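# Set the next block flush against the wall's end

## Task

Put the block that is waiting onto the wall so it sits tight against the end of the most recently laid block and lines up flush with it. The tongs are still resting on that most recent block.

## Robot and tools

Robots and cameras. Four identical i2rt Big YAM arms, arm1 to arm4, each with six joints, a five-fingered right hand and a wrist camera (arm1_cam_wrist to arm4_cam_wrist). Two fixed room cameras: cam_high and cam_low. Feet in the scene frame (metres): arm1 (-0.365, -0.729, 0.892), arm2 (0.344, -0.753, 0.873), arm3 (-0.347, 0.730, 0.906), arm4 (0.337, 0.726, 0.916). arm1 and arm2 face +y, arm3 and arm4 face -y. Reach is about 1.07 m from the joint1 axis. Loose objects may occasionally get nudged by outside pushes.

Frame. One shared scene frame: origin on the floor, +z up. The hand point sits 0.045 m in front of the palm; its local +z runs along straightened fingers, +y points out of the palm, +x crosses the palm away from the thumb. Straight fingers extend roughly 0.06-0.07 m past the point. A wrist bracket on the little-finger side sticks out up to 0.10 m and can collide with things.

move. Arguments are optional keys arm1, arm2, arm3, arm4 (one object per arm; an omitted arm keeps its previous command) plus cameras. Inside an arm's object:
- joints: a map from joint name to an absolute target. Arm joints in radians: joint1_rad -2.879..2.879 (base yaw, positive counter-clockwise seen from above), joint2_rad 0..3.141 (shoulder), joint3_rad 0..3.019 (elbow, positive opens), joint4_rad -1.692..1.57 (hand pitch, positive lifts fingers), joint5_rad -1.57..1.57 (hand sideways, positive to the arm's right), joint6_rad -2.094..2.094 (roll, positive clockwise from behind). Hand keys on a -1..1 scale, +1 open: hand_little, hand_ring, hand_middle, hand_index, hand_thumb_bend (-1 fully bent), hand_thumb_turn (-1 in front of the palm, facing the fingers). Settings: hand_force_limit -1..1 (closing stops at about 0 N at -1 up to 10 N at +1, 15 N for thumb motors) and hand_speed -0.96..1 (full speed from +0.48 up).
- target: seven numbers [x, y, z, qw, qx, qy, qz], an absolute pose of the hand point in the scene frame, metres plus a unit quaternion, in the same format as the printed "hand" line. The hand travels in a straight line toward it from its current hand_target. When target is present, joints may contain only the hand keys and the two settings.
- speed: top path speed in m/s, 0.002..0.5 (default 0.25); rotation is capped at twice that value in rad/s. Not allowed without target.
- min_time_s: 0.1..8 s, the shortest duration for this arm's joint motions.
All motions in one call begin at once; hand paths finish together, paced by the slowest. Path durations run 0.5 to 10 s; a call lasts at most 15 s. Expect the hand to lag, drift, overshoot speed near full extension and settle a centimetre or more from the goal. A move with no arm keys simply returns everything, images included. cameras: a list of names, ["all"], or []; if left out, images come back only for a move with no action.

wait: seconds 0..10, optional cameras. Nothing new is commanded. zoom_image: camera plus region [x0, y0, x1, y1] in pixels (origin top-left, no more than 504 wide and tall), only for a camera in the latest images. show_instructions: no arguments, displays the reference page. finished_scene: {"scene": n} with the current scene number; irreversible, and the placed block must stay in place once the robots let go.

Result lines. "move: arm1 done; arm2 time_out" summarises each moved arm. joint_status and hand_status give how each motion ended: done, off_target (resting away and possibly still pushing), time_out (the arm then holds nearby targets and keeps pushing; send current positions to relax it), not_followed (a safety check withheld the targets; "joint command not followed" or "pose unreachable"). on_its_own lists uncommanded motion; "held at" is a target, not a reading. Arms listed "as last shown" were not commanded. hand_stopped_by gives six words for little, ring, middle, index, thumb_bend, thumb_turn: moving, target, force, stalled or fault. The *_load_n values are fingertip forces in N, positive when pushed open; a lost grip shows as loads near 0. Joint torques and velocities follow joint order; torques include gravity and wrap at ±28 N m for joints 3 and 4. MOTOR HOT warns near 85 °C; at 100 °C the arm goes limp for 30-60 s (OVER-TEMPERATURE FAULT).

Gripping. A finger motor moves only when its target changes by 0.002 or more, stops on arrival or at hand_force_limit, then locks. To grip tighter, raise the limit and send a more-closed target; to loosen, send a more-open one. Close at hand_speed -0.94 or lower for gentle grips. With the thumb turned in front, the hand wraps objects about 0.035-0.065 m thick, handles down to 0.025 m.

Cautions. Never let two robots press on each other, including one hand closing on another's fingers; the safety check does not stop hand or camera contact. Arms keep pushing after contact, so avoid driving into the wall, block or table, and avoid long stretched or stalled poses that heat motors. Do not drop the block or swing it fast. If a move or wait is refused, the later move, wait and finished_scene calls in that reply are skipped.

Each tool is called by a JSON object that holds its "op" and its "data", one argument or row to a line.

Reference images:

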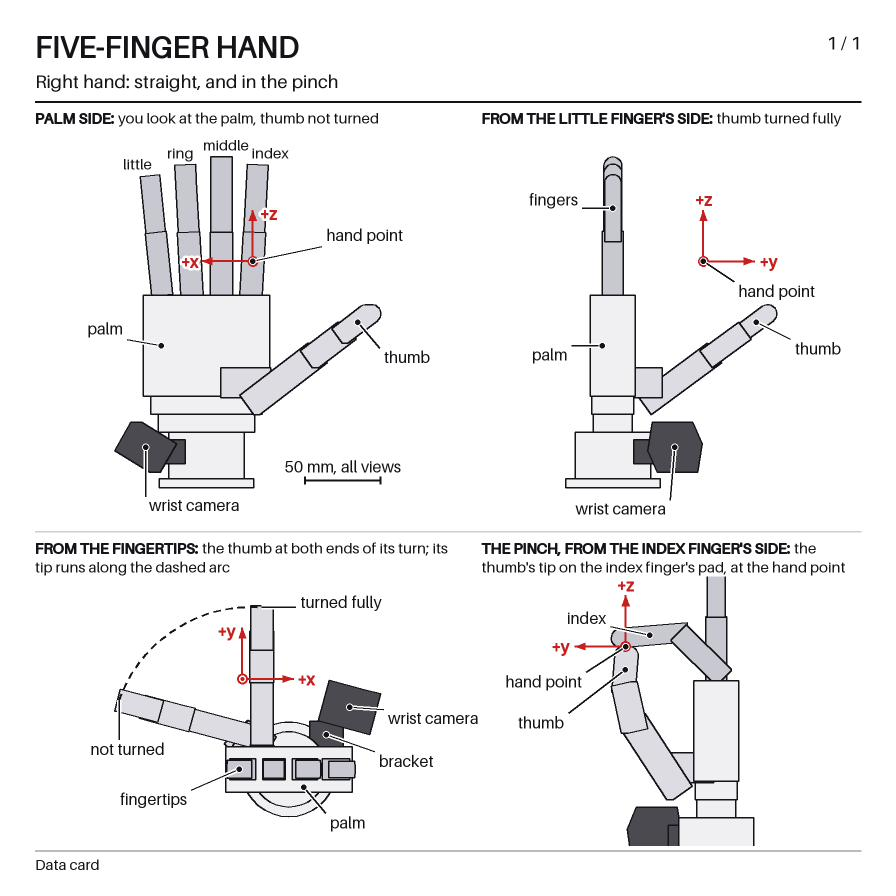

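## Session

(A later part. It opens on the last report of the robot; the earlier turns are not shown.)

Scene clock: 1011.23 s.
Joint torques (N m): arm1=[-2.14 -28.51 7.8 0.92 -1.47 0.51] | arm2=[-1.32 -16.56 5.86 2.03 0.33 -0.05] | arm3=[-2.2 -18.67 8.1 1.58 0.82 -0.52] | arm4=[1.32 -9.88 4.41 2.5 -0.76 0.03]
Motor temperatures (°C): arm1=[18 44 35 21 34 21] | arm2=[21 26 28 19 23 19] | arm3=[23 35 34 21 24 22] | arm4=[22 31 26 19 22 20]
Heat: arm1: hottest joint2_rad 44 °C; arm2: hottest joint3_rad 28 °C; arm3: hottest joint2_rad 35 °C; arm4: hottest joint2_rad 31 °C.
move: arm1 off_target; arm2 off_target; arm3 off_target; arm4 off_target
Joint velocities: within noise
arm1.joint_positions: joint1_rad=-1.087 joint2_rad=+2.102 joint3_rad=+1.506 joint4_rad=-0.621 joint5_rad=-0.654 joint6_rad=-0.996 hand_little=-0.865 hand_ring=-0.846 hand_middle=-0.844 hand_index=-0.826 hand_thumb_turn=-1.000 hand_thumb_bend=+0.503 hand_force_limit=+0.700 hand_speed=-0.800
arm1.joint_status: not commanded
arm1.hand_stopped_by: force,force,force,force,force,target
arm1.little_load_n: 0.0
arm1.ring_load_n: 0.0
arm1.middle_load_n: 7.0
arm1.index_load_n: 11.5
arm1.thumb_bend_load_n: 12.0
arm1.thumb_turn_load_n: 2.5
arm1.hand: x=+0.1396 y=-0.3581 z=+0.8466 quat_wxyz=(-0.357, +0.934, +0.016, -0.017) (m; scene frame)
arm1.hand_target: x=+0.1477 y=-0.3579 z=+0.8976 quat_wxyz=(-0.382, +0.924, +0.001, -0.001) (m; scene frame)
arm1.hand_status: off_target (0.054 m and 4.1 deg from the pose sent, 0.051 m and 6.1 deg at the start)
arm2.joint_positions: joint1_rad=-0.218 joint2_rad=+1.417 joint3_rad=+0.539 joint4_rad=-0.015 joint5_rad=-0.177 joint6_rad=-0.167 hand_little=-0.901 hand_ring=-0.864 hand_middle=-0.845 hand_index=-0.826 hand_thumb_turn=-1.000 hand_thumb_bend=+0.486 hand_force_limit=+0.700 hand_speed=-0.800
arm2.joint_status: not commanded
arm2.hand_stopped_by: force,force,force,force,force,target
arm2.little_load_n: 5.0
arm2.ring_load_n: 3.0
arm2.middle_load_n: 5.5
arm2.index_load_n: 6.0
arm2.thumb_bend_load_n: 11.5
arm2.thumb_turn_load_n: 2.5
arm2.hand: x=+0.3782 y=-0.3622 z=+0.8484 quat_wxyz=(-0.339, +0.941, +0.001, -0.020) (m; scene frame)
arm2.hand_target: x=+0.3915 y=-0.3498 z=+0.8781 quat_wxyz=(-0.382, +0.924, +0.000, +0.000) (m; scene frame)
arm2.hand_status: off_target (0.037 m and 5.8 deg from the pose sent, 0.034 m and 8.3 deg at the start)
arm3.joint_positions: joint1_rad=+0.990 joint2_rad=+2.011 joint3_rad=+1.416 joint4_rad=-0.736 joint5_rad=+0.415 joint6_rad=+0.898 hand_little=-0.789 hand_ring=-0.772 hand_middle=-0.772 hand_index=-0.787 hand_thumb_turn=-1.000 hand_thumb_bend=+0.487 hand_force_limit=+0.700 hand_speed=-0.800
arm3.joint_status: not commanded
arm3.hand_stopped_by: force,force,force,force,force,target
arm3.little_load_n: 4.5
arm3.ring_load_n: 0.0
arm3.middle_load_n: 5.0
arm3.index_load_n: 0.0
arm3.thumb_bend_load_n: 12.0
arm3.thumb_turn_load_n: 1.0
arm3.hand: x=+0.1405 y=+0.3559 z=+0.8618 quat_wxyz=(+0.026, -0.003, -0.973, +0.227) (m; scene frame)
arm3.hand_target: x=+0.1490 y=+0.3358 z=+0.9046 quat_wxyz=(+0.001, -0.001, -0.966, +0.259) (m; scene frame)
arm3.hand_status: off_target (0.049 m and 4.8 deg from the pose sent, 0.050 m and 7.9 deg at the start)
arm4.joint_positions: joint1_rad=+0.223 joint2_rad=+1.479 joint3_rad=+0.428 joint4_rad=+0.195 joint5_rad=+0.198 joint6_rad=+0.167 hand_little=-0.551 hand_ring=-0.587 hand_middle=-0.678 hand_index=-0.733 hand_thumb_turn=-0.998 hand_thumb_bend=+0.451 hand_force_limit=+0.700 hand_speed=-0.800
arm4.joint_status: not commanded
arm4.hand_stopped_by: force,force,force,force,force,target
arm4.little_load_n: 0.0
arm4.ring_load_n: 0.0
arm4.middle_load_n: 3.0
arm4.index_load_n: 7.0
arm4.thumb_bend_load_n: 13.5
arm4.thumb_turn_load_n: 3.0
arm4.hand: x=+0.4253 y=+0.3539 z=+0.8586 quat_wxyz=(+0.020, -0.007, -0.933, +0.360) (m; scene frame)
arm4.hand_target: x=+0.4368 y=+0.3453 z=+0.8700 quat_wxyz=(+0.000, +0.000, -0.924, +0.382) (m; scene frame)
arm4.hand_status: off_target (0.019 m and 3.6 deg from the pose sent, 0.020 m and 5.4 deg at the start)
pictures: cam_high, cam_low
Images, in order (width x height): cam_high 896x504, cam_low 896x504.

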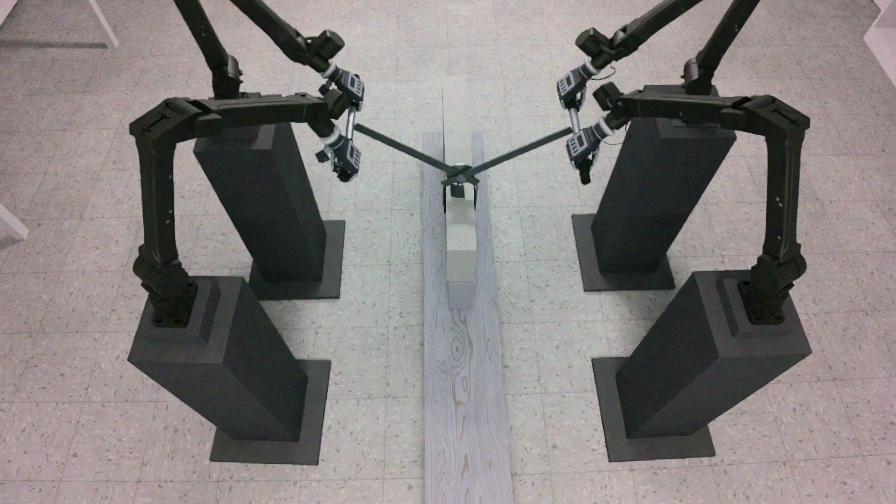

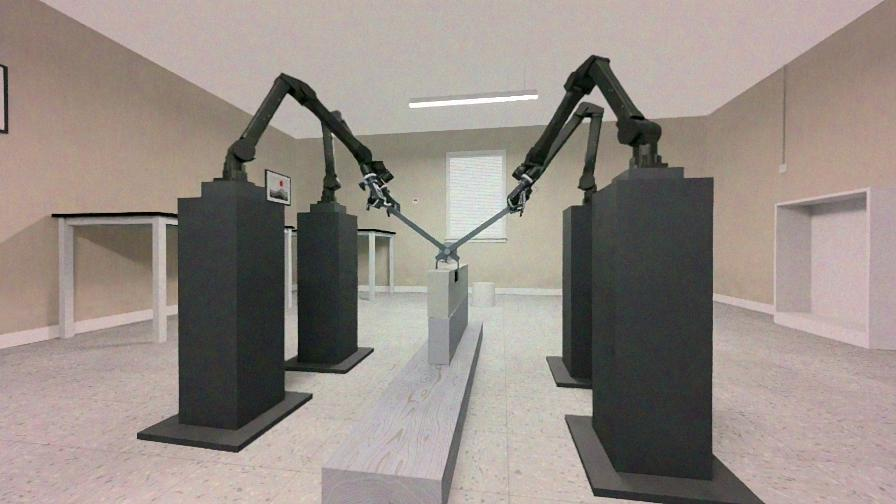

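{"op": "move", "data": {
  "arm1": {"target":[0.142,-0.378,0.865,0.3827,-0.9239,0,0],"speed":0.02},
  "arm2": {"target":[0.384,-0.378,0.860,0.3827,-0.9239,0,0],"speed":0.02},
  "arm3": {"target":[0.144,0.362,0.878,0,0,0.9659,-0.2588],"speed":0.02},
  "arm4": {"target":[0.430,0.370,0.862,0,0,0.9239,-0.3827],"speed":0.02}
}}

{"op": "move", "data": {
  "arm1": {"target":[0.139,-0.415,0.858,0.3827,-0.9239,0,0],"speed":0.03},
  "arm2": {"target":[0.380,-0.415,0.855,0.3827,-0.9239,0,0],"speed":0.03},
  "arm3": {"target":[0.141,0.398,0.870,0,0,0.9659,-0.2588],"speed":0.03},
  "arm4": {"target":[0.426,0.398,0.860,0,0,0.9239,-0.3827],"speed":0.03},
  "cameras": ["cam_high", "cam_low"]
}}

{"op": "zoom_image", "data": {
  "camera": "cam_high",
  "region": [430, 120, 490, 180]
}}

{"op": "zoom_image", "data": {
  "camera": "cam_low",
  "region": [420, 250, 480, 330]
}}

Scene clock: 1025.67 s.
Joint torques (N m): arm1=[-2.67 -25.7 6.43 0.83 -1.08 0.16] | arm2=[-1.14 -16.38 3.58 1.36 0.22 -0.08] | arm3=[-0.15 -17.14 6.65 1.01 0.62 -0.14] | arm4=[1.85 -11.52 2.58 1.61 -0.81 0.08]
Motor temperatures (°C): arm1=[18 42 34 21 33 21] | arm2=[20 26 27 19 23 19] | arm3=[23 34 33 21 24 22] | arm4=[22 30 27 19 22 20]
Heat: arm1: hottest joint2_rad 42 °C; arm2: hottest joint3_rad 27 °C; arm3: hottest joint2_rad 34 °C; arm4: hottest joint2_rad 30 °C.
move: arm1 off_target; arm2 off_target; arm3 off_target; arm4 off_target
Joint velocities: within noise
arm1.joint_positions: joint1_rad=-1.105 joint2_rad=+2.094 joint3_rad=+1.445 joint4_rad=-0.542 joint5_rad=-0.675 joint6_rad=-0.994 hand_little=-0.865 hand_ring=-0.846 hand_middle=-0.844 hand_index=-0.826 hand_thumb_turn=-1.000 hand_thumb_bend=+0.503 hand_force_limit=+0.700 hand_speed=-0.800
arm1.joint_status: not commanded
arm1.hand_stopped_by: force,force,force,force,force,target
arm1.little_load_n: 0.0
arm1.ring_load_n: 0.0
arm1.middle_load_n: 7.5
arm1.index_load_n: 13.5
arm1.thumb_bend_load_n: 12.5
arm1.thumb_turn_load_n: 2.5
arm1.hand: x=+0.1371 y=-0.3678 z=+0.8347 quat_wxyz=(-0.371, +0.929, +0.013, -0.009) (m; scene frame)
arm1.hand_target: x=+0.1421 y=-0.3776 z=+0.8635 quat_wxyz=(-0.383, +0.924, +0.000, +0.000) (m; scene frame)
arm1.hand_status: off_target (0.032 m and 2.3 deg from the pose sent, 0.027 m and 4.1 deg at the start)
arm2.joint_positions: joint1_rad=-0.216 joint2_rad=+1.407 joint3_rad=+0.466 joint4_rad=+0.088 joint5_rad=-0.172 joint6_rad=-0.161 hand_little=-0.901 hand_ring=-0.864 hand_middle=-0.845 hand_index=-0.826 hand_thumb_turn=-1.000 hand_thumb_bend=+0.486 hand_force_limit=+0.700 hand_speed=-0.800
arm2.joint_status: not commanded
arm2.hand_stopped_by: force,force,force,force,force,target
arm2.little_load_n: 4.5
arm2.ring_load_n: 3.0
arm2.middle_load_n: 6.0
arm2.index_load_n: 6.0
arm2.thumb_bend_load_n: 11.5
arm2.thumb_turn_load_n: 2.5
arm2.hand: x=+0.3752 y=-0.3746 z=+0.8386 quat_wxyz=(-0.357, +0.934, +0.001, -0.015) (m; scene frame)
arm2.hand_target: x=+0.3836 y=-0.3769 z=+0.8574 quat_wxyz=(-0.382, +0.924, +0.000, +0.000) (m; scene frame)
arm2.hand_status: off_target (0.023 m and 3.6 deg from the pose sent, 0.020 m and 5.8 deg at the start)
arm3.joint_positions: joint1_rad=+0.998 joint2_rad=+1.992 joint3_rad=+1.343 joint4_rad=-0.642 joint5_rad=+0.428 joint6_rad=+0.887 hand_little=-0.789 hand_ring=-0.772 hand_middle=-0.772 hand_index=-0.787 hand_thumb_turn=-1.000 hand_thumb_bend=+0.487 hand_force_limit=+0.700 hand_speed=-0.800
arm3.joint_status: not commanded
arm3.hand_stopped_by: force,force,force,force,force,target
arm3.little_load_n: 5.5
arm3.ring_load_n: 0.5
arm3.middle_load_n: 5.0
arm3.index_load_n: 0.0
arm3.thumb_bend_load_n: 12.0
arm3.thumb_turn_load_n: 1.0
arm3.hand: x=+0.1352 y=+0.3622 z=+0.8516 quat_wxyz=(+0.015, +0.001, -0.970, +0.243) (m; scene frame)
arm3.hand_target: x=+0.1439 y=+0.3621 z=+0.8775 quat_wxyz=(+0.000, +0.000, -0.966, +0.259) (m; scene frame)
arm3.hand_status: off_target (0.028 m and 2.5 deg from the pose sent, 0.018 m and 4.8 deg at the start)
arm4.joint_positions: joint1_rad=+0.214 joint2_rad=+1.479 joint3_rad=+0.375 joint4_rad=+0.271 joint5_rad=+0.197 joint6_rad=+0.160 hand_little=-0.551 hand_ring=-0.587 hand_middle=-0.678 hand_index=-0.733 hand_thumb_turn=-0.998 hand_thumb_bend=+0.451 hand_force_limit=+0.700 hand_speed=-0.800
arm4.joint_status: not commanded
arm4.hand_stopped_by: force,force,force,force,force,target
arm4.little_load_n: 0.0
arm4.ring_load_n: 0.0
arm4.middle_load_n: 3.5
arm4.index_load_n: 10.0
arm4.thumb_bend_load_n: 13.5
arm4.thumb_turn_load_n: 3.0
arm4.hand: x=+0.4193 y=+0.3648 z=+0.8523 quat_wxyz=(+0.019, -0.009, -0.928, +0.371) (m; scene frame)
arm4.hand_target: x=+0.4298 y=+0.3697 z=+0.8611 quat_wxyz=(+0.000, +0.000, -0.924, +0.382) (m; scene frame)
arm4.hand_status: off_target (0.015 m and 2.8 deg from the pose sent, 0.017 m and 3.6 deg at the start)
pictures: none

Scene clock: 1027.53 s.
Joint torques (N m): arm1=[-4.25 -23.12 6.42 0.28 -0.63 0.03] | arm2=[-2.2 -10.93 3.82 0.7 -0.22 -0.08] | arm3=[2.14 -17.03 5.41 0.21 0.3 -0.06] | arm4=[2.49 -10.11 1.7 0.95 -0.59 0.16]
Motor temperatures (°C): arm1=[18 42 33 21 33 21] | arm2=[20 26 27 19 23 19] | arm3=[23 34 33 21 23 22] | arm4=[22 30 26 19 22 20]
Heat: arm1: hottest joint2_rad 42 °C; arm2: hottest joint3_rad 27 °C; arm3: hottest joint2_rad 34 °C; arm4: hottest joint2_rad 30 °C.
move: arm1 off_target; arm2 off_target; arm3 off_target; arm4 off_target
Joint velocities: within noise
arm1.joint_positions: joint1_rad=-1.148 joint2_rad=+2.051 joint3_rad=+1.388 joint4_rad=-0.536 joint5_rad=-0.709 joint6_rad=-1.049 hand_little=-0.865 hand_ring=-0.846 hand_middle=-0.844 hand_index=-0.826 hand_thumb_turn=-1.000 hand_thumb_bend=+0.503 hand_force_limit=+0.700 hand_speed=-0.800
arm1.joint_status: not commanded
arm1.hand_stopped_by: force,force,force,force,force,target
arm1.little_load_n: 0.0
arm1.ring_load_n: 0.0
arm1.middle_load_n: 7.0
arm1.index_load_n: 9.5
arm1.thumb_bend_load_n: 12.5
arm1.thumb_turn_load_n: 2.0
arm1.hand: x=+0.1352 y=-0.3935 z=+0.8426 quat_wxyz=(-0.383, +0.924, +0.020, -0.002) (m; scene frame)
arm1.hand_target: x=+0.1389 y=-0.4142 z=+0.8572 quat_wxyz=(-0.383, +0.924, +0.000, +0.000) (m; scene frame)
arm1.hand_status: off_target (0.027 m and 2.4 deg from the pose sent, 0.053 m and 2.3 deg at the start)
arm2.joint_positions: joint1_rad=-0.219 joint2_rad=+1.268 joint3_rad=+0.372 joint4_rad=+0.103 joint5_rad=-0.173 joint6_rad=-0.176 hand_little=-0.902 hand_ring=-0.864 hand_middle=-0.845 hand_index=-0.826 hand_thumb_turn=-1.000 hand_thumb_bend=+0.486 hand_force_limit=+0.700 hand_speed=-0.800
arm2.joint_status: not commanded
arm2.hand_stopped_by: force,force,force,force,force,target
arm2.little_load_n: 3.0
arm2.ring_load_n: 2.5
arm2.middle_load_n: 6.5
arm2.index_load_n: 8.5
arm2.thumb_bend_load_n: 11.0
arm2.thumb_turn_load_n: 2.5
arm2.hand: x=+0.3715 y=-0.3999 z=+0.8539 quat_wxyz=(-0.385, +0.923, +0.009, -0.006) (m; scene frame)
arm2.hand_target: x=+0.3792 y=-0.4139 z=+0.8537 quat_wxyz=(-0.383, +0.924, +0.000, +0.000) (m; scene frame)
arm2.hand_status: off_target (0.017 m and 1.2 deg from the pose sent, 0.044 m and 3.6 deg at the start)
arm3.joint_positions: joint1_rad=+1.022 joint2_rad=+1.967 joint3_rad=+1.281 joint4_rad=-0.595 joint5_rad=+0.453 joint6_rad=+0.930 hand_little=-0.789 hand_ring=-0.772 hand_middle=-0.772 hand_index=-0.787 hand_thumb_turn=-1.000 hand_thumb_bend=+0.487 hand_force_limit=+0.700 hand_speed=-0.800
arm3.joint_status: not commanded
arm3.hand_stopped_by: force,force,force,force,force,target
arm3.little_load_n: 6.0
arm3.ring_load_n: 0.5
arm3.middle_load_n: 5.0
arm3.index_load_n: 0.0
arm3.thumb_bend_load_n: 12.0
arm3.thumb_turn_load_n: 1.5
arm3.hand: x=+0.1320 y=+0.3766 z=+0.8480 quat_wxyz=(+0.010, -0.011, -0.967, +0.256) (m; scene frame)
arm3.hand_target: x=+0.1408 y=+0.3974 z=+0.8687 quat_wxyz=(+0.000, +0.000, -0.966, +0.259) (m; scene frame)
arm3.hand_status: off_target (0.032 m and 1.8 deg from the pose sent, 0.041 m and 2.5 deg at the start)
arm4.joint_positions: joint1_rad=+0.213 joint2_rad=+1.420 joint3_rad=+0.317 joint4_rad=+0.304 joint5_rad=+0.196 joint6_rad=+0.160 hand_little=-0.551 hand_ring=-0.587 hand_middle=-0.678 hand_index=-0.734 hand_thumb_turn=-0.998 hand_thumb_bend=+0.451 hand_force_limit=+0.700 hand_speed=-0.800
arm4.joint_status: not commanded
arm4.hand_stopped_by: force,force,force,force,force,target
arm4.little_load_n: 0.0
arm4.ring_load_n: 0.5
arm4.middle_load_n: 3.5
arm4.index_load_n: 5.5
arm4.thumb_bend_load_n: 13.5
arm4.thumb_turn_load_n: 3.0
arm4.hand: x=+0.4159 y=+0.3792 z=+0.8586 quat_wxyz=(+0.016, -0.011, -0.922, +0.386) (m; scene frame)
arm4.hand_target: x=+0.4254 y=+0.3969 z=+0.8585 quat_wxyz=(+0.000, +0.000, -0.924, +0.383) (m; scene frame)
arm4.hand_status: off_target (0.021 m and 2.2 deg from the pose sent, 0.035 m and 2.8 deg at the start)
pictures: cam_high, cam_low
Images, in order (width x height): cam_high 896x504, cam_low 896x504.

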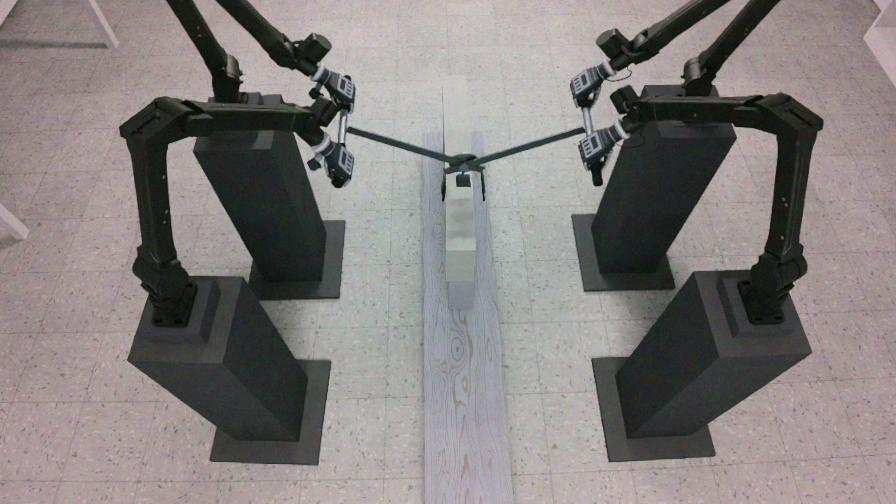

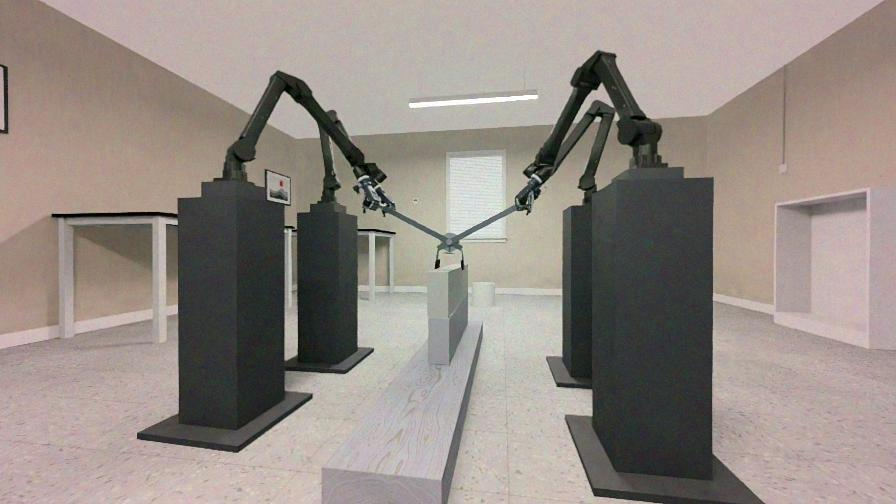

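Scaled by 8.400.

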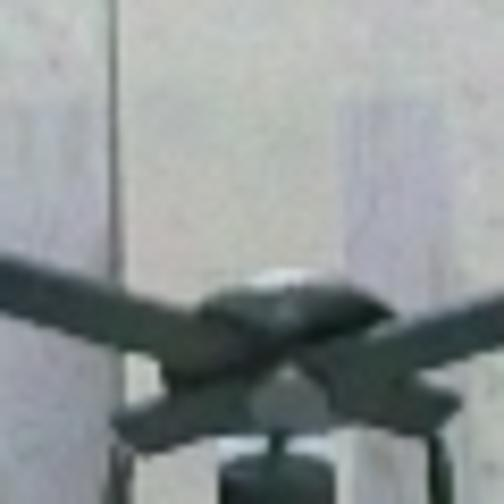

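Scaled by 6.300.

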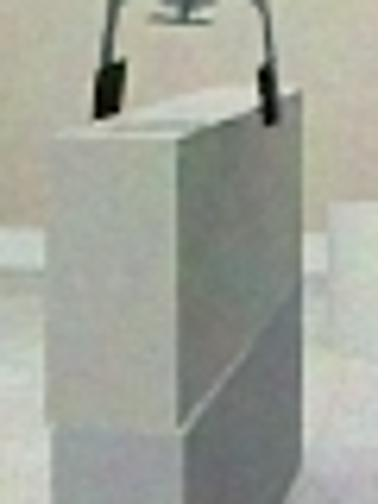

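{"op": "move", "data": {
  "arm1": {"target":[0.139,-0.412,0.920,0.3827,-0.9239,0,0],"speed":0.06},
  "arm2": {"target":[0.380,-0.412,0.905,0.3827,-0.9239,0,0],"speed":0.06},
  "arm3": {"target":[0.141,0.402,0.935,0,0,0.9659,-0.2588],"speed":0.06},
  "arm4": {"target":[0.426,0.402,0.915,0,0,0.9239,-0.3827],"speed":0.06}
}}

{"op": "move", "data": {
  "arm1": {"target":[0.290,-0.408,0.935,0.3827,-0.9239,0,0],"speed":0.08},
  "arm2": {"target":[0.531,-0.408,0.925,0.3827,-0.9239,0,0],"speed":0.08},
  "arm3": {"target":[0.292,0.405,0.945,0,0,0.9659,-0.2588],"speed":0.08},
  "arm4": {"target":[0.577,0.405,0.925,0,0,0.9239,-0.3827],"speed":0.08},
  "cameras": ["cam_high", "cam_low"]
}}

{"op": "zoom_image", "data": {
  "camera": "cam_high",
  "region": [420, 90, 500, 190]
}}

{"op": "zoom_image", "data": {
  "camera": "cam_low",
  "region": [444, 290, 472, 322]
}}

{"op": "zoom_image", "data": {
  "camera": "cam_high",
  "region": [430, 230, 500, 300]
}}

Scene clock: 1051.30 s.
Joint torques (N m): arm1=[-3.25 -23.41 10.52 -0.9 -0.68 0.17] | arm2=[-2.32 -9.41 8.75 -0.34 0.21 -0.12] | arm3=[1.85 -16.32 8.75 -0.85 0.32 -0.06] | arm4=[2.37 -8.59 5.5 -0.38 -0.76 0.18]
Motor temperatures (°C): arm1=[18 40 32 21 29 21] | arm2=[20 25 26 18 23 19] | arm3=[23 33 31 21 23 21] | arm4=[22 29 26 19 22 20]
Heat: arm1: hottest joint2_rad 40 °C; arm2: hottest joint3_rad 26 °C; arm3: hottest joint2_rad 33 °C; arm4: hottest joint2_rad 29 °C.
move: arm1 off_target; arm2 off_target; arm3 off_target; arm4 off_target
Joint velocities: within noise
arm1.joint_positions: joint1_rad=-1.153 joint2_rad=+1.969 joint3_rad=+1.393 joint4_rad=-0.635 joint5_rad=-0.706 joint6_rad=-1.054 hand_little=-0.865 hand_ring=-0.846 hand_middle=-0.844 hand_index=-0.826 hand_thumb_turn=-1.000 hand_thumb_bend=+0.503 hand_force_limit=+0.700 hand_speed=-0.800
arm1.joint_status: not commanded
arm1.hand_stopped_by: force,force,force,force,force,target
arm1.little_load_n: 0.0
arm1.ring_load_n: 0.0
arm1.middle_load_n: 7.0
arm1.index_load_n: 8.0
arm1.thumb_bend_load_n: 12.0
arm1.thumb_turn_load_n: 2.5
arm1.hand: x=+0.1292 y=-0.4005 z=+0.8870 quat_wxyz=(-0.379, +0.925, +0.018, -0.005) (m; scene frame)
arm1.hand_target: x=+0.1386 y=-0.4116 z=+0.9190 quat_wxyz=(-0.383, +0.924, +0.000, +0.001) (m; scene frame)
arm1.hand_status: off_target (0.036 m and 2.1 deg from the pose sent, 0.080 m and 2.4 deg at the start)
arm2.joint_positions: joint1_rad=-0.219 joint2_rad=+1.098 joint3_rad=+0.405 joint4_rad=-0.103 joint5_rad=-0.183 joint6_rad=-0.169 hand_little=-0.902 hand_ring=-0.864 hand_middle=-0.845 hand_index=-0.826 hand_thumb_turn=-1.000 hand_thumb_bend=+0.486 hand_force_limit=+0.700 hand_speed=-0.800
arm2.joint_status: not commanded
arm2.hand_stopped_by: force,force,force,force,force,target
arm2.little_load_n: 0.5
arm2.ring_load_n: 0.5
arm2.middle_load_n: 6.0
arm2.index_load_n: 8.5
arm2.thumb_bend_load_n: 11.5
arm2.thumb_turn_load_n: 2.5
arm2.hand: x=+0.3673 y=-0.4089 z=+0.8944 quat_wxyz=(-0.384, +0.923, +0.007, -0.012) (m; scene frame)
arm2.hand_target: x=+0.3794 y=-0.4115 z=+0.9040 quat_wxyz=(-0.383, +0.924, +0.000, +0.000) (m; scene frame)
arm2.hand_status: off_target (0.017 m and 1.6 deg from the pose sent, 0.053 m and 1.2 deg at the start)
arm3.joint_positions: joint1_rad=+1.034 joint2_rad=+1.866 joint3_rad=+1.293 joint4_rad=-0.720 joint5_rad=+0.454 joint6_rad=+0.939 hand_little=-0.789 hand_ring=-0.772 hand_middle=-0.772 hand_index=-0.787 hand_thumb_turn=-1.000 hand_thumb_bend=+0.487 hand_force_limit=+0.700 hand_speed=-0.800
arm3.joint_status: not commanded
arm3.hand_stopped_by: force,force,force,force,force,target
arm3.little_load_n: 6.0
arm3.ring_load_n: 0.5
arm3.middle_load_n: 5.0
arm3.index_load_n: 0.0
arm3.thumb_bend_load_n: 11.5
arm3.thumb_turn_load_n: 1.5
arm3.hand: x=+0.1265 y=+0.3874 z=+0.9013 quat_wxyz=(+0.013, -0.009, -0.967, +0.254) (m; scene frame)
arm3.hand_target: x=+0.1404 y=+0.4019 z=+0.9337 quat_wxyz=(-0.001, +0.000, -0.966, +0.259) (m; scene frame)
arm3.hand_status: off_target (0.039 m and 1.8 deg from the pose sent, 0.091 m and 1.8 deg at the start)
arm4.joint_positions: joint1_rad=+0.213 joint2_rad=+1.157 joint3_rad=+0.333 joint4_rad=+0.034 joint5_rad=+0.204 joint6_rad=+0.160 hand_little=-0.551 hand_ring=-0.587 hand_middle=-0.678 hand_index=-0.734 hand_thumb_turn=-0.998 hand_thumb_bend=+0.451 hand_force_limit=+0.700 hand_speed=-0.800
arm4.joint_status: not commanded
arm4.hand_stopped_by: force,force,force,force,force,target
arm4.little_load_n: 1.5
arm4.ring_load_n: 0.0
arm4.middle_load_n: 4.0
arm4.index_load_n: 6.0
arm4.thumb_bend_load_n: 13.5
arm4.thumb_turn_load_n: 2.5
arm4.hand: x=+0.4117 y=+0.3893 z=+0.9103 quat_wxyz=(+0.018, -0.013, -0.920, +0.391) (m; scene frame)
arm4.hand_target: x=+0.4254 y=+0.4011 z=+0.9136 quat_wxyz=(+0.000, +0.000, -0.924, +0.383) (m; scene frame)
arm4.hand_status: off_target (0.020 m and 2.8 deg from the pose sent, 0.062 m and 2.2 deg at the start)
pictures: none

Scene clock: 1054.10 s.
Joint torques (N m): arm1=[-3.37 -25.76 15.02 0.06 -0.85 0.32] | arm2=[-4.13 -11.63 10.44 -0.38 -0.17 -0.26] | arm3=[1.67 -18.32 12.19 -0.12 0.43 -0.14] | arm4=[5.54 -8.94 7.75 -0.16 -0.16 0.36]
Motor temperatures (°C): arm1=[18 40 32 21 29 21] | arm2=[20 25 26 18 23 19] | arm3=[23 33 31 21 23 21] | arm4=[22 29 26 19 22 20]
Heat: arm1: hottest joint2_rad 40 °C; arm2: hottest joint3_rad 26 °C; arm3: hottest joint2_rad 33 °C; arm4: hottest joint2_rad 29 °C.
move: arm1 off_target; arm2 off_target; arm3 off_target; arm4 off_target
Joint velocities: within noise
arm1.joint_positions: joint1_rad=-1.226 joint2_rad=+2.299 joint3_rad=+2.019 joint4_rad=-1.028 joint5_rad=-0.726 joint6_rad=-1.162 hand_little=-0.865 hand_ring=-0.846 hand_middle=-0.844 hand_index=-0.826 hand_thumb_turn=-1.000 hand_thumb_bend=+0.503 hand_force_limit=+0.700 hand_speed=-0.800
arm1.joint_status: not commanded
arm1.hand_stopped_by: force,force,force,force,force,target
arm1.little_load_n: 0.0
arm1.ring_load_n: 0.0
arm1.middle_load_n: 7.0
arm1.index_load_n: 8.5
arm1.thumb_bend_load_n: 12.0
arm1.thumb_turn_load_n: 2.5
arm1.hand: x=+0.2653 y=-0.3972 z=+0.9016 quat_wxyz=(-0.373, +0.928, +0.018, -0.017) (m; scene frame)
arm1.hand_target: x=+0.2883 y=-0.4088 z=+0.9351 quat_wxyz=(-0.383, +0.924, +0.000, +0.002) (m; scene frame)
arm1.hand_status: off_target (0.043 m and 3.1 deg from the pose sent, 0.168 m and 2.1 deg at the start)
arm2.joint_positions: joint1_rad=-0.650 joint2_rad=+1.292 joint3_rad=+0.615 joint4_rad=-0.256 joint5_rad=-0.478 joint6_rad=-0.514 hand_little=-0.902 hand_ring=-0.864 hand_middle=-0.845 hand_index=-0.826 hand_thumb_turn=-1.000 hand_thumb_bend=+0.486 hand_force_limit=+0.700 hand_speed=-0.800
arm2.joint_status: not commanded
arm2.hand_stopped_by: force,force,force,force,force,target
arm2.little_load_n: 0.0
arm2.ring_load_n: 0.0
arm2.middle_load_n: 5.5
arm2.index_load_n: 9.0
arm2.thumb_bend_load_n: 11.0
arm2.thumb_turn_load_n: 2.5
arm2.hand: x=+0.5042 y=-0.4039 z=+0.9057 quat_wxyz=(-0.376, +0.926, +0.008, -0.022) (m; scene frame)
arm2.hand_target: x=+0.5300 y=-0.4077 z=+0.9241 quat_wxyz=(-0.383, +0.924, +0.000, +0.001) (m; scene frame)
arm2.hand_status: off_target (0.033 m and 2.7 deg from the pose sent, 0.166 m and 1.6 deg at the start)
arm3.joint_positions: joint1_rad=+1.159 joint2_rad=+2.161 joint3_rad=+1.798 joint4_rad=-1.028 joint5_rad=+0.484 joint6_rad=+1.081 hand_little=-0.789 hand_ring=-0.772 hand_middle=-0.772 hand_index=-0.787 hand_thumb_turn=-1.000 hand_thumb_bend=+0.487 hand_force_limit=+0.700 hand_speed=-0.800
arm3.joint_status: not commanded
arm3.hand_stopped_by: force,force,force,force,force,target
arm3.little_load_n: 4.0
arm3.ring_load_n: 0.0
arm3.middle_load_n: 5.0
arm3.index_load_n: 0.0
arm3.thumb_bend_load_n: 12.0
arm3.thumb_turn_load_n: 1.5
arm3.hand: x=+0.2627 y=+0.3957 z=+0.9059 quat_wxyz=(+0.027, -0.007, -0.969, +0.246) (m; scene frame)
arm3.hand_target: x=+0.2901 y=+0.4061 z=+0.9452 quat_wxyz=(-0.001, +0.000, -0.966, +0.259) (m; scene frame)
arm3.hand_status: off_target (0.050 m and 3.5 deg from the pose sent, 0.172 m and 1.8 deg at the start)
arm4.joint_positions: joint1_rad=+0.681 joint2_rad=+1.329 joint3_rad=+0.513 joint4_rad=-0.130 joint5_rad=+0.516 joint6_rad=+0.544 hand_little=-0.551 hand_ring=-0.587 hand_middle=-0.678 hand_index=-0.734 hand_thumb_turn=-0.998 hand_thumb_bend=+0.451 hand_force_limit=+0.700 hand_speed=-0.800
arm4.joint_status: not commanded
arm4.hand_stopped_by: force,force,force,force,force,target
arm4.little_load_n: 2.0
arm4.ring_load_n: 0.5
arm4.middle_load_n: 4.0
arm4.index_load_n: 4.0
arm4.thumb_bend_load_n: 13.5
arm4.thumb_turn_load_n: 3.0
arm4.hand: x=+0.5484 y=+0.3958 z=+0.9138 quat_wxyz=(+0.024, -0.013, -0.923, +0.384) (m; scene frame)
arm4.hand_target: x=+0.5759 y=+0.4051 z=+0.9246 quat_wxyz=(-0.001, +0.000, -0.924, +0.383) (m; scene frame)
arm4.hand_status: off_target (0.032 m and 3.1 deg from the pose sent, 0.167 m and 2.8 deg at the start)
pictures: cam_high, cam_low
Images, in order (width x height): cam_high 896x504, cam_low 896x504.

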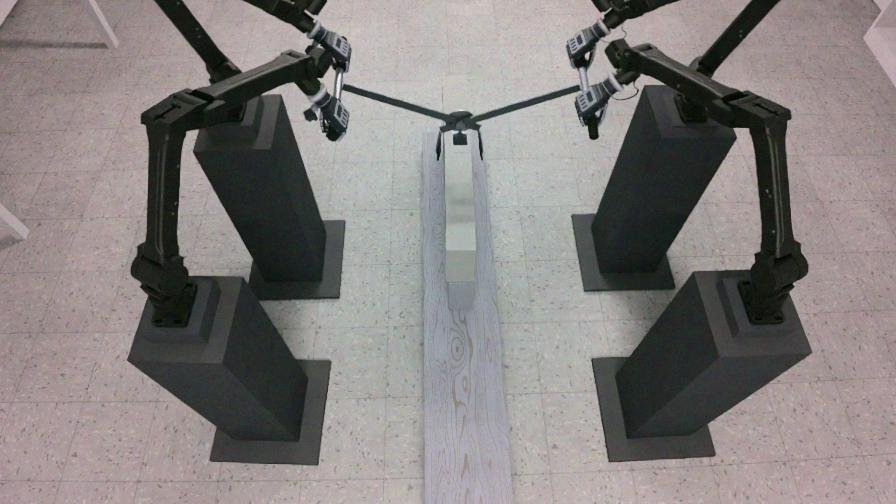

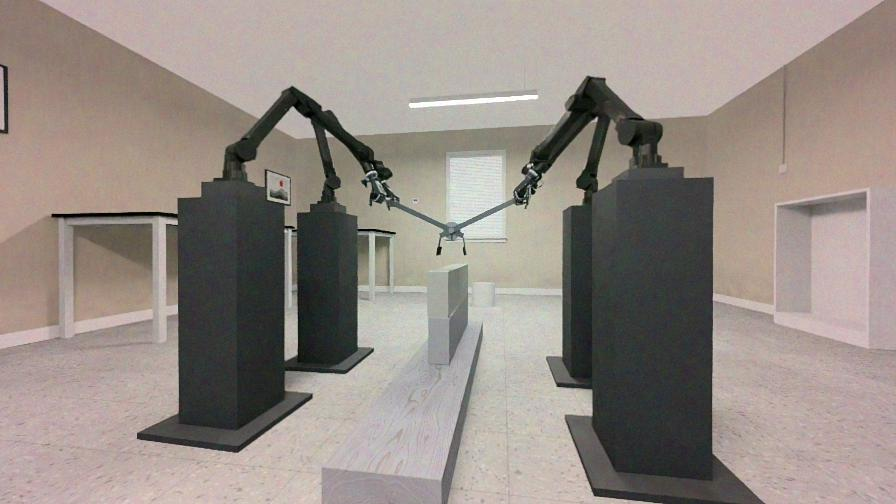

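Scaled by 5.040.

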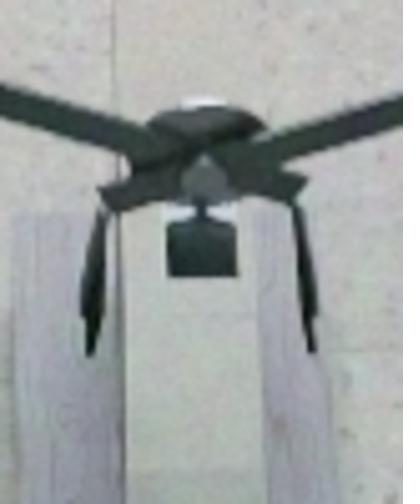

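Scaled by 15.750.

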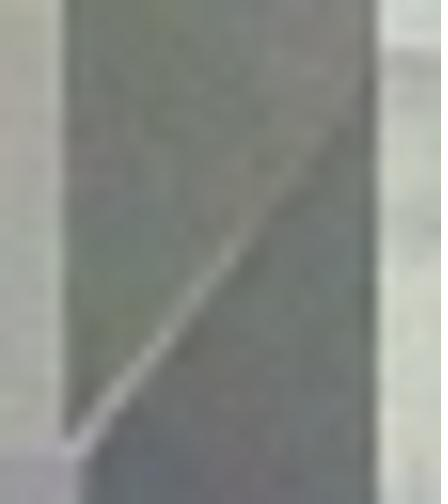

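Scaled by 7.200.

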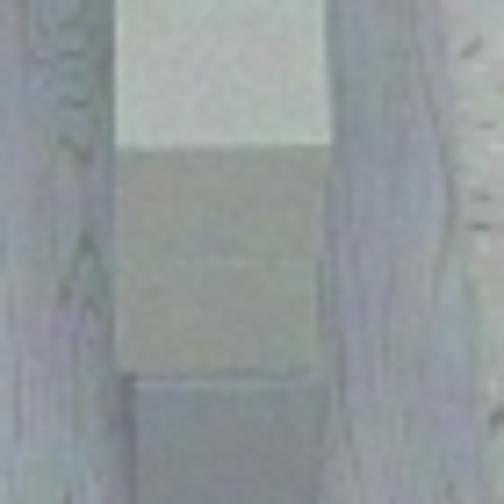

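{"op": "move", "data": {
  "arm1": {"target":[0.405,-0.408,0.925,0.3827,-0.9239,0,0],"speed":0.08},
  "arm2": {"target":[0.648,-0.408,0.910,0.3827,-0.9239,0,0],"speed":0.08},
  "arm3": {"target":[0.407,0.405,0.935,0,0,0.9659,-0.2588],"speed":0.08},
  "arm4": {"target":[0.695,0.408,0.915,0,0,0.9239,-0.3827],"speed":0.08}
}}

{"op": "move", "data": {
  "arm1": {"target":[0.405,-0.418,0.835,0.3827,-0.9239,0,0],"speed":0.06},
  "arm2": {"target":[0.648,-0.418,0.830,0.3827,-0.9239,0,0],"speed":0.06},
  "arm3": {"target":[0.407,0.412,0.850,0,0,0.9659,-0.2588],"speed":0.06},
  "arm4": {"target":[0.695,0.416,0.835,0,0,0.9239,-0.3827],"speed":0.06},
  "cameras": ["cam_high", "cam_low"]
}}

{"op": "zoom_image", "data": {
  "camera": "cam_high",
  "region": [425, 70, 495, 170]
}}

{"op": "zoom_image", "data": {
  "camera": "cam_low",
  "region": [400, 200, 500, 320]
}}

Scene clock: 1072.27 s.
Joint torques (N m): arm1=[-3.84 -31.74 16.88 0.95 -0.8 0.64] | arm2=[-4.6 -15.97 10.51 -0.47 -0.5 -0.08] | arm3=[1.38 -21.83 13.74 0.23 0.53 -0.27] | arm4=[5.07 -13.27 8.09 -0.31 0.44 0.25]
Motor temperatures (°C): arm1=[18 40 33 21 28 21] | arm2=[21 25 27 18 23 19] | arm3=[23 32 33 21 23 21] | arm4=[22 28 27 19 21 20]
Heat: arm1: hottest joint2_rad 40 °C; arm2: hottest joint3_rad 27 °C; arm3: hottest joint3_rad 33 °C; arm4: hottest joint2_rad 28 °C.
move: arm1 off_target; arm2 off_target; arm3 off_target; arm4 off_target
Joint velocities: within noise
arm1.joint_positions: joint1_rad=-1.268 joint2_rad=+2.769 joint3_rad=+2.843 joint4_rad=-1.325 joint5_rad=-0.730 joint6_rad=-1.174 hand_little=-0.865 hand_ring=-0.846 hand_middle=-0.844 hand_index=-0.827 hand_thumb_turn=-1.000 hand_thumb_bend=+0.503 hand_force_limit=+0.700 hand_speed=-0.800
arm1.joint_status: not commanded
arm1.hand_stopped_by: force,force,force,force,force,target
arm1.little_load_n: 0.0
arm1.ring_load_n: 0.0
arm1.middle_load_n: 7.0
arm1.index_load_n: 5.0
arm1.thumb_bend_load_n: 12.0
arm1.thumb_turn_load_n: 2.0
arm1.hand: x=+0.3771 y=-0.3923 z=+0.8731 quat_wxyz=(-0.382, +0.924, +0.015, +0.018) (m; scene frame)
arm1.hand_target: x=+0.4007 y=-0.4093 z=+0.9247 quat_wxyz=(-0.398, +0.916, -0.009, +0.054) (m; scene frame)
arm1.hand_status: off_target (0.061 m and 2.7 deg from the pose sent, 0.142 m and 3.1 deg at the start; a joint's target at an end of its range on 33 of 81 steps)
arm2.joint_positions: joint1_rad=-0.858 joint2_rad=+1.559 joint3_rad=+0.835 joint4_rad=-0.332 joint5_rad=-0.593 joint6_rad=-0.742 hand_little=-0.902 hand_ring=-0.864 hand_middle=-0.845 hand_index=-0.826 hand_thumb_turn=-1.000 hand_thumb_bend=+0.486 hand_force_limit=+0.700 hand_speed=-0.800
arm2.joint_status: not commanded
arm2.hand_stopped_by: force,force,force,force,force,target
arm2.little_load_n: 0.5
arm2.ring_load_n: 0.0
arm2.middle_load_n: 5.0
arm2.index_load_n: 9.0
arm2.thumb_bend_load_n: 11.0
arm2.thumb_turn_load_n: 2.0
arm2.hand: x=+0.6152 y=-0.3995 z=+0.8819 quat_wxyz=(-0.371, +0.928, +0.016, -0.024) (m; scene frame)
arm2.hand_target: x=+0.6466 y=-0.4081 z=+0.9089 quat_wxyz=(-0.382, +0.924, +0.000, +0.001) (m; scene frame)
arm2.hand_status: off_target (0.044 m and 3.6 deg from the pose sent, 0.144 m and 2.7 deg at the start)
arm3.joint_positions: joint1_rad=+1.225 joint2_rad=+2.580 joint3_rad=+2.518 joint4_rad=-1.387 joint5_rad=+0.494 joint6_rad=+1.162 hand_little=-0.790 hand_ring=-0.772 hand_middle=-0.772 hand_index=-0.787 hand_thumb_turn=-1.000 hand_thumb_bend=+0.487 hand_force_limit=+0.700 hand_speed=-0.800
arm3.joint_status: not commanded
arm3.hand_stopped_by: force,force,force,force,force,target
arm3.little_load_n: 5.0
arm3.ring_load_n: 0.0
arm3.middle_load_n: 5.0
arm3.index_load_n: 0.0
arm3.thumb_bend_load_n: 11.5
arm3.thumb_turn_load_n: 1.0
arm3.hand: x=+0.3779 y=+0.3952 z=+0.8847 quat_wxyz=(+0.037, -0.007, -0.970, +0.241) (m; scene frame)
arm3.hand_target: x=+0.4040 y=+0.4065 z=+0.9351 quat_wxyz=(-0.002, +0.000, -0.966, +0.259) (m; scene frame)
arm3.hand_status: off_target (0.059 m and 4.8 deg from the pose sent, 0.148 m and 3.5 deg at the start)
arm4.joint_positions: joint1_rad=+0.903 joint2_rad=+1.588 joint3_rad=+0.749 joint4_rad=-0.247 joint5_rad=+0.624 joint6_rad=+0.782 hand_little=-0.551 hand_ring=-0.587 hand_middle=-0.678 hand_index=-0.735 hand_thumb_turn=-0.998 hand_thumb_bend=+0.451 hand_force_limit=+0.700 hand_speed=-0.800
arm4.joint_status: not commanded
arm4.hand_stopped_by: force,force,force,force,force,target
arm4.little_load_n: 4.5
arm4.ring_load_n: 0.5
arm4.middle_load_n: 3.5
arm4.index_load_n: 2.0
arm4.thumb_bend_load_n: 13.5
arm4.thumb_turn_load_n: 2.5
arm4.hand: x=+0.6610 y=+0.3950 z=+0.8949 quat_wxyz=(+0.024, -0.016, -0.926, +0.376) (m; scene frame)
arm4.hand_target: x=+0.6936 y=+0.4084 z=+0.9145 quat_wxyz=(-0.001, +0.000, -0.924, +0.382) (m; scene frame)
arm4.hand_status: off_target (0.042 m and 3.4 deg from the pose sent, 0.147 m and 3.1 deg at the start)
pictures: none

Scene clock: 1074.40 s.
Joint torques (N m): arm1=[-4.95 -30.45 15.17 0.8 -0.71 0.23] | arm2=[-5.48 -17.38 4.83 0.99 -0.37 -0.15] | arm3=[1.96 -22.36 9.01 0.77 0.47 -0.19] | arm4=[6.07 -14.39 3.29 1.01 0.28 0.32]
Motor temperatures (°C): arm1=[18 40 34 21 28 21] | arm2=[21 25 27 18 23 19] | arm3=[23 32 33 21 23 21] | arm4=[22 28 27 19 21 20]
Heat: arm1: hottest joint2_rad 40 °C; arm2: hottest joint3_rad 27 °C; arm3: hottest joint3_rad 33 °C; arm4: hottest joint2_rad 28 °C.
move: arm1 off_target; arm2 off_target; arm3 off_target; arm4 off_target
Joint velocities: within noise
arm1.joint_positions: joint1_rad=-1.268 joint2_rad=+2.867 joint3_rad=+2.863 joint4_rad=-1.271 joint5_rad=-0.738 joint6_rad=-1.180 hand_little=-0.865 hand_ring=-0.846 hand_middle=-0.844 hand_index=-0.826 hand_thumb_turn=-1.000 hand_thumb_bend=+0.503 hand_force_limit=+0.700 hand_speed=-0.800
arm1.joint_status: not commanded
arm1.hand_stopped_by: force,force,force,force,force,target
arm1.little_load_n: 0.0
arm1.ring_load_n: 0.0
arm1.middle_load_n: 7.0
arm1.index_load_n: 10.5
arm1.thumb_bend_load_n: 12.0
arm1.thumb_turn_load_n: 2.5
arm1.hand: x=+0.3775 y=-0.3915 z=+0.8066 quat_wxyz=(-0.382, +0.924, +0.014, +0.007) (m; scene frame)
arm1.hand_target: x=+0.4021 y=-0.4189 z=+0.8349 quat_wxyz=(-0.391, +0.920, -0.007, +0.034) (m; scene frame)
arm1.hand_status: off_target (0.048 m and 1.8 deg from the pose sent, 0.054 m and 2.7 deg at the start; a joint's target at an end of its range on 40 of 64 steps)
arm2.joint_positions: joint1_rad=-0.866 joint2_rad=+1.723 joint3_rad=+0.802 joint4_rad=-0.142 joint5_rad=-0.606 joint6_rad=-0.754 hand_little=-0.902 hand_ring=-0.864 hand_middle=-0.845 hand_index=-0.826 hand_thumb_turn=-1.000 hand_thumb_bend=+0.486 hand_force_limit=+0.700 hand_speed=-0.800
arm2.joint_status: not commanded
arm2.hand_stopped_by: force,force,force,force,force,target
arm2.little_load_n: 0.0
arm2.ring_load_n: 0.0
arm2.middle_load_n: 4.5
arm2.index_load_n: 7.5
arm2.thumb_bend_load_n: 11.0
arm2.thumb_turn_load_n: 2.5
arm2.hand: x=+0.6196 y=-0.3977 z=+0.8156 quat_wxyz=(-0.373, +0.927, +0.019, -0.027) (m; scene frame)
arm2.hand_target: x=+0.6467 y=-0.4173 z=+0.8286 quat_wxyz=(-0.382, +0.924, +0.000, +0.000) (m; scene frame)
arm2.hand_status: off_target (0.038 m and 4.0 deg from the pose sent, 0.064 m and 3.6 deg at the start)
arm3.joint_positions: joint1_rad=+1.225 joint2_rad=+2.621 joint3_rad=+2.427 joint4_rad=-1.217 joint5_rad=+0.498 joint6_rad=+1.162 hand_little=-0.790 hand_ring=-0.772 hand_middle=-0.772 hand_index=-0.787 hand_thumb_turn=-1.000 hand_thumb_bend=+0.487 hand_force_limit=+0.700 hand_speed=-0.800
arm3.joint_status: not commanded
arm3.hand_stopped_by: force,force,force,force,force,target
arm3.little_load_n: 4.0
arm3.ring_load_n: 0.0
arm3.middle_load_n: 5.0
arm3.index_load_n: 0.0
arm3.thumb_bend_load_n: 12.0
arm3.thumb_turn_load_n: 1.0
arm3.hand: x=+0.3870 y=+0.3917 z=+0.8216 quat_wxyz=(+0.020, -0.012, -0.968, +0.250) (m; scene frame)
arm3.hand_target: x=+0.4063 y=+0.4123 z=+0.8496 quat_wxyz=(+0.000, +0.000, -0.966, +0.259) (m; scene frame)
arm3.hand_status: off_target (0.040 m and 2.9 deg from the pose sent, 0.048 m and 4.8 deg at the start)
arm4.joint_positions: joint1_rad=+0.907 joint2_rad=+1.786 joint3_rad=+0.744 joint4_rad=-0.038 joint5_rad=+0.633 joint6_rad=+0.789 hand_little=-0.551 hand_ring=-0.587 hand_middle=-0.678 hand_index=-0.735 hand_thumb_turn=-0.998 hand_thumb_bend=+0.451 hand_force_limit=+0.700 hand_speed=-0.800
arm4.joint_status: not commanded
arm4.hand_stopped_by: force,force,force,force,force,target
arm4.little_load_n: 4.0
arm4.ring_load_n: 0.0
arm4.middle_load_n: 3.5
arm4.index_load_n: 2.5
arm4.thumb_bend_load_n: 13.5
arm4.thumb_turn_load_n: 2.5
arm4.hand: x=+0.6711 y=+0.3878 z=+0.8285 quat_wxyz=(+0.023, -0.019, -0.924, +0.380) (m; scene frame)
arm4.hand_target: x=+0.6935 y=+0.4152 z=+0.8341 quat_wxyz=(+0.000, +0.000, -0.924, +0.382) (m; scene frame)
arm4.hand_status: off_target (0.037 m and 3.5 deg from the pose sent, 0.072 m and 3.4 deg at the start)
pictures: cam_high, cam_low
Images, in order (width x height): cam_high 896x504, cam_low 896x504.

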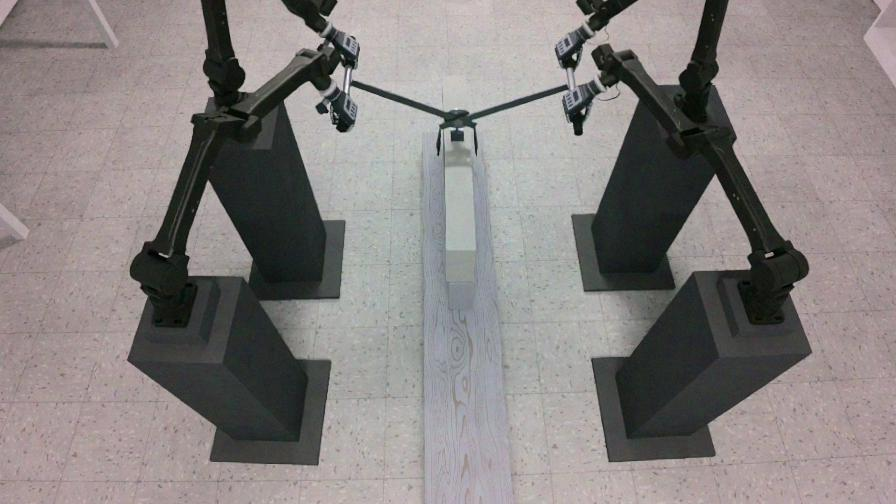

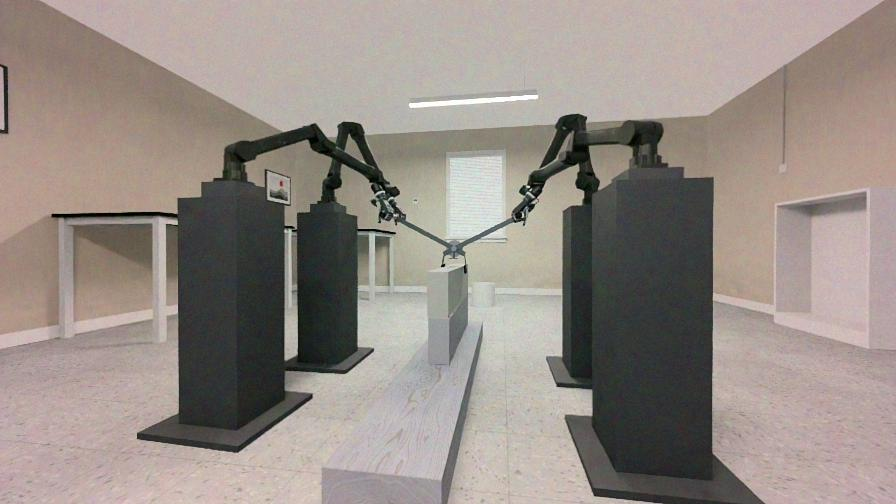

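Scaled by 5.040.

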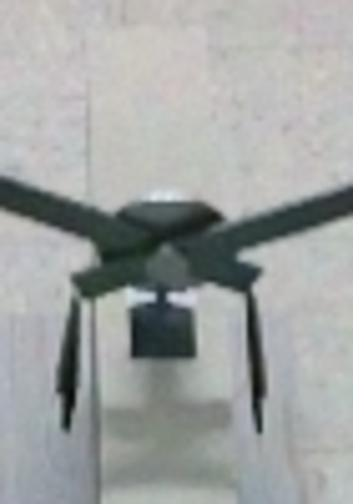

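Scaled by 4.200.

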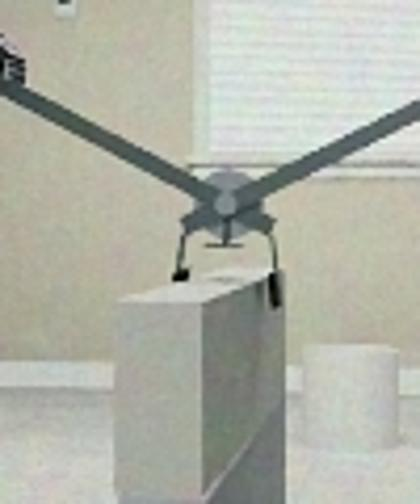

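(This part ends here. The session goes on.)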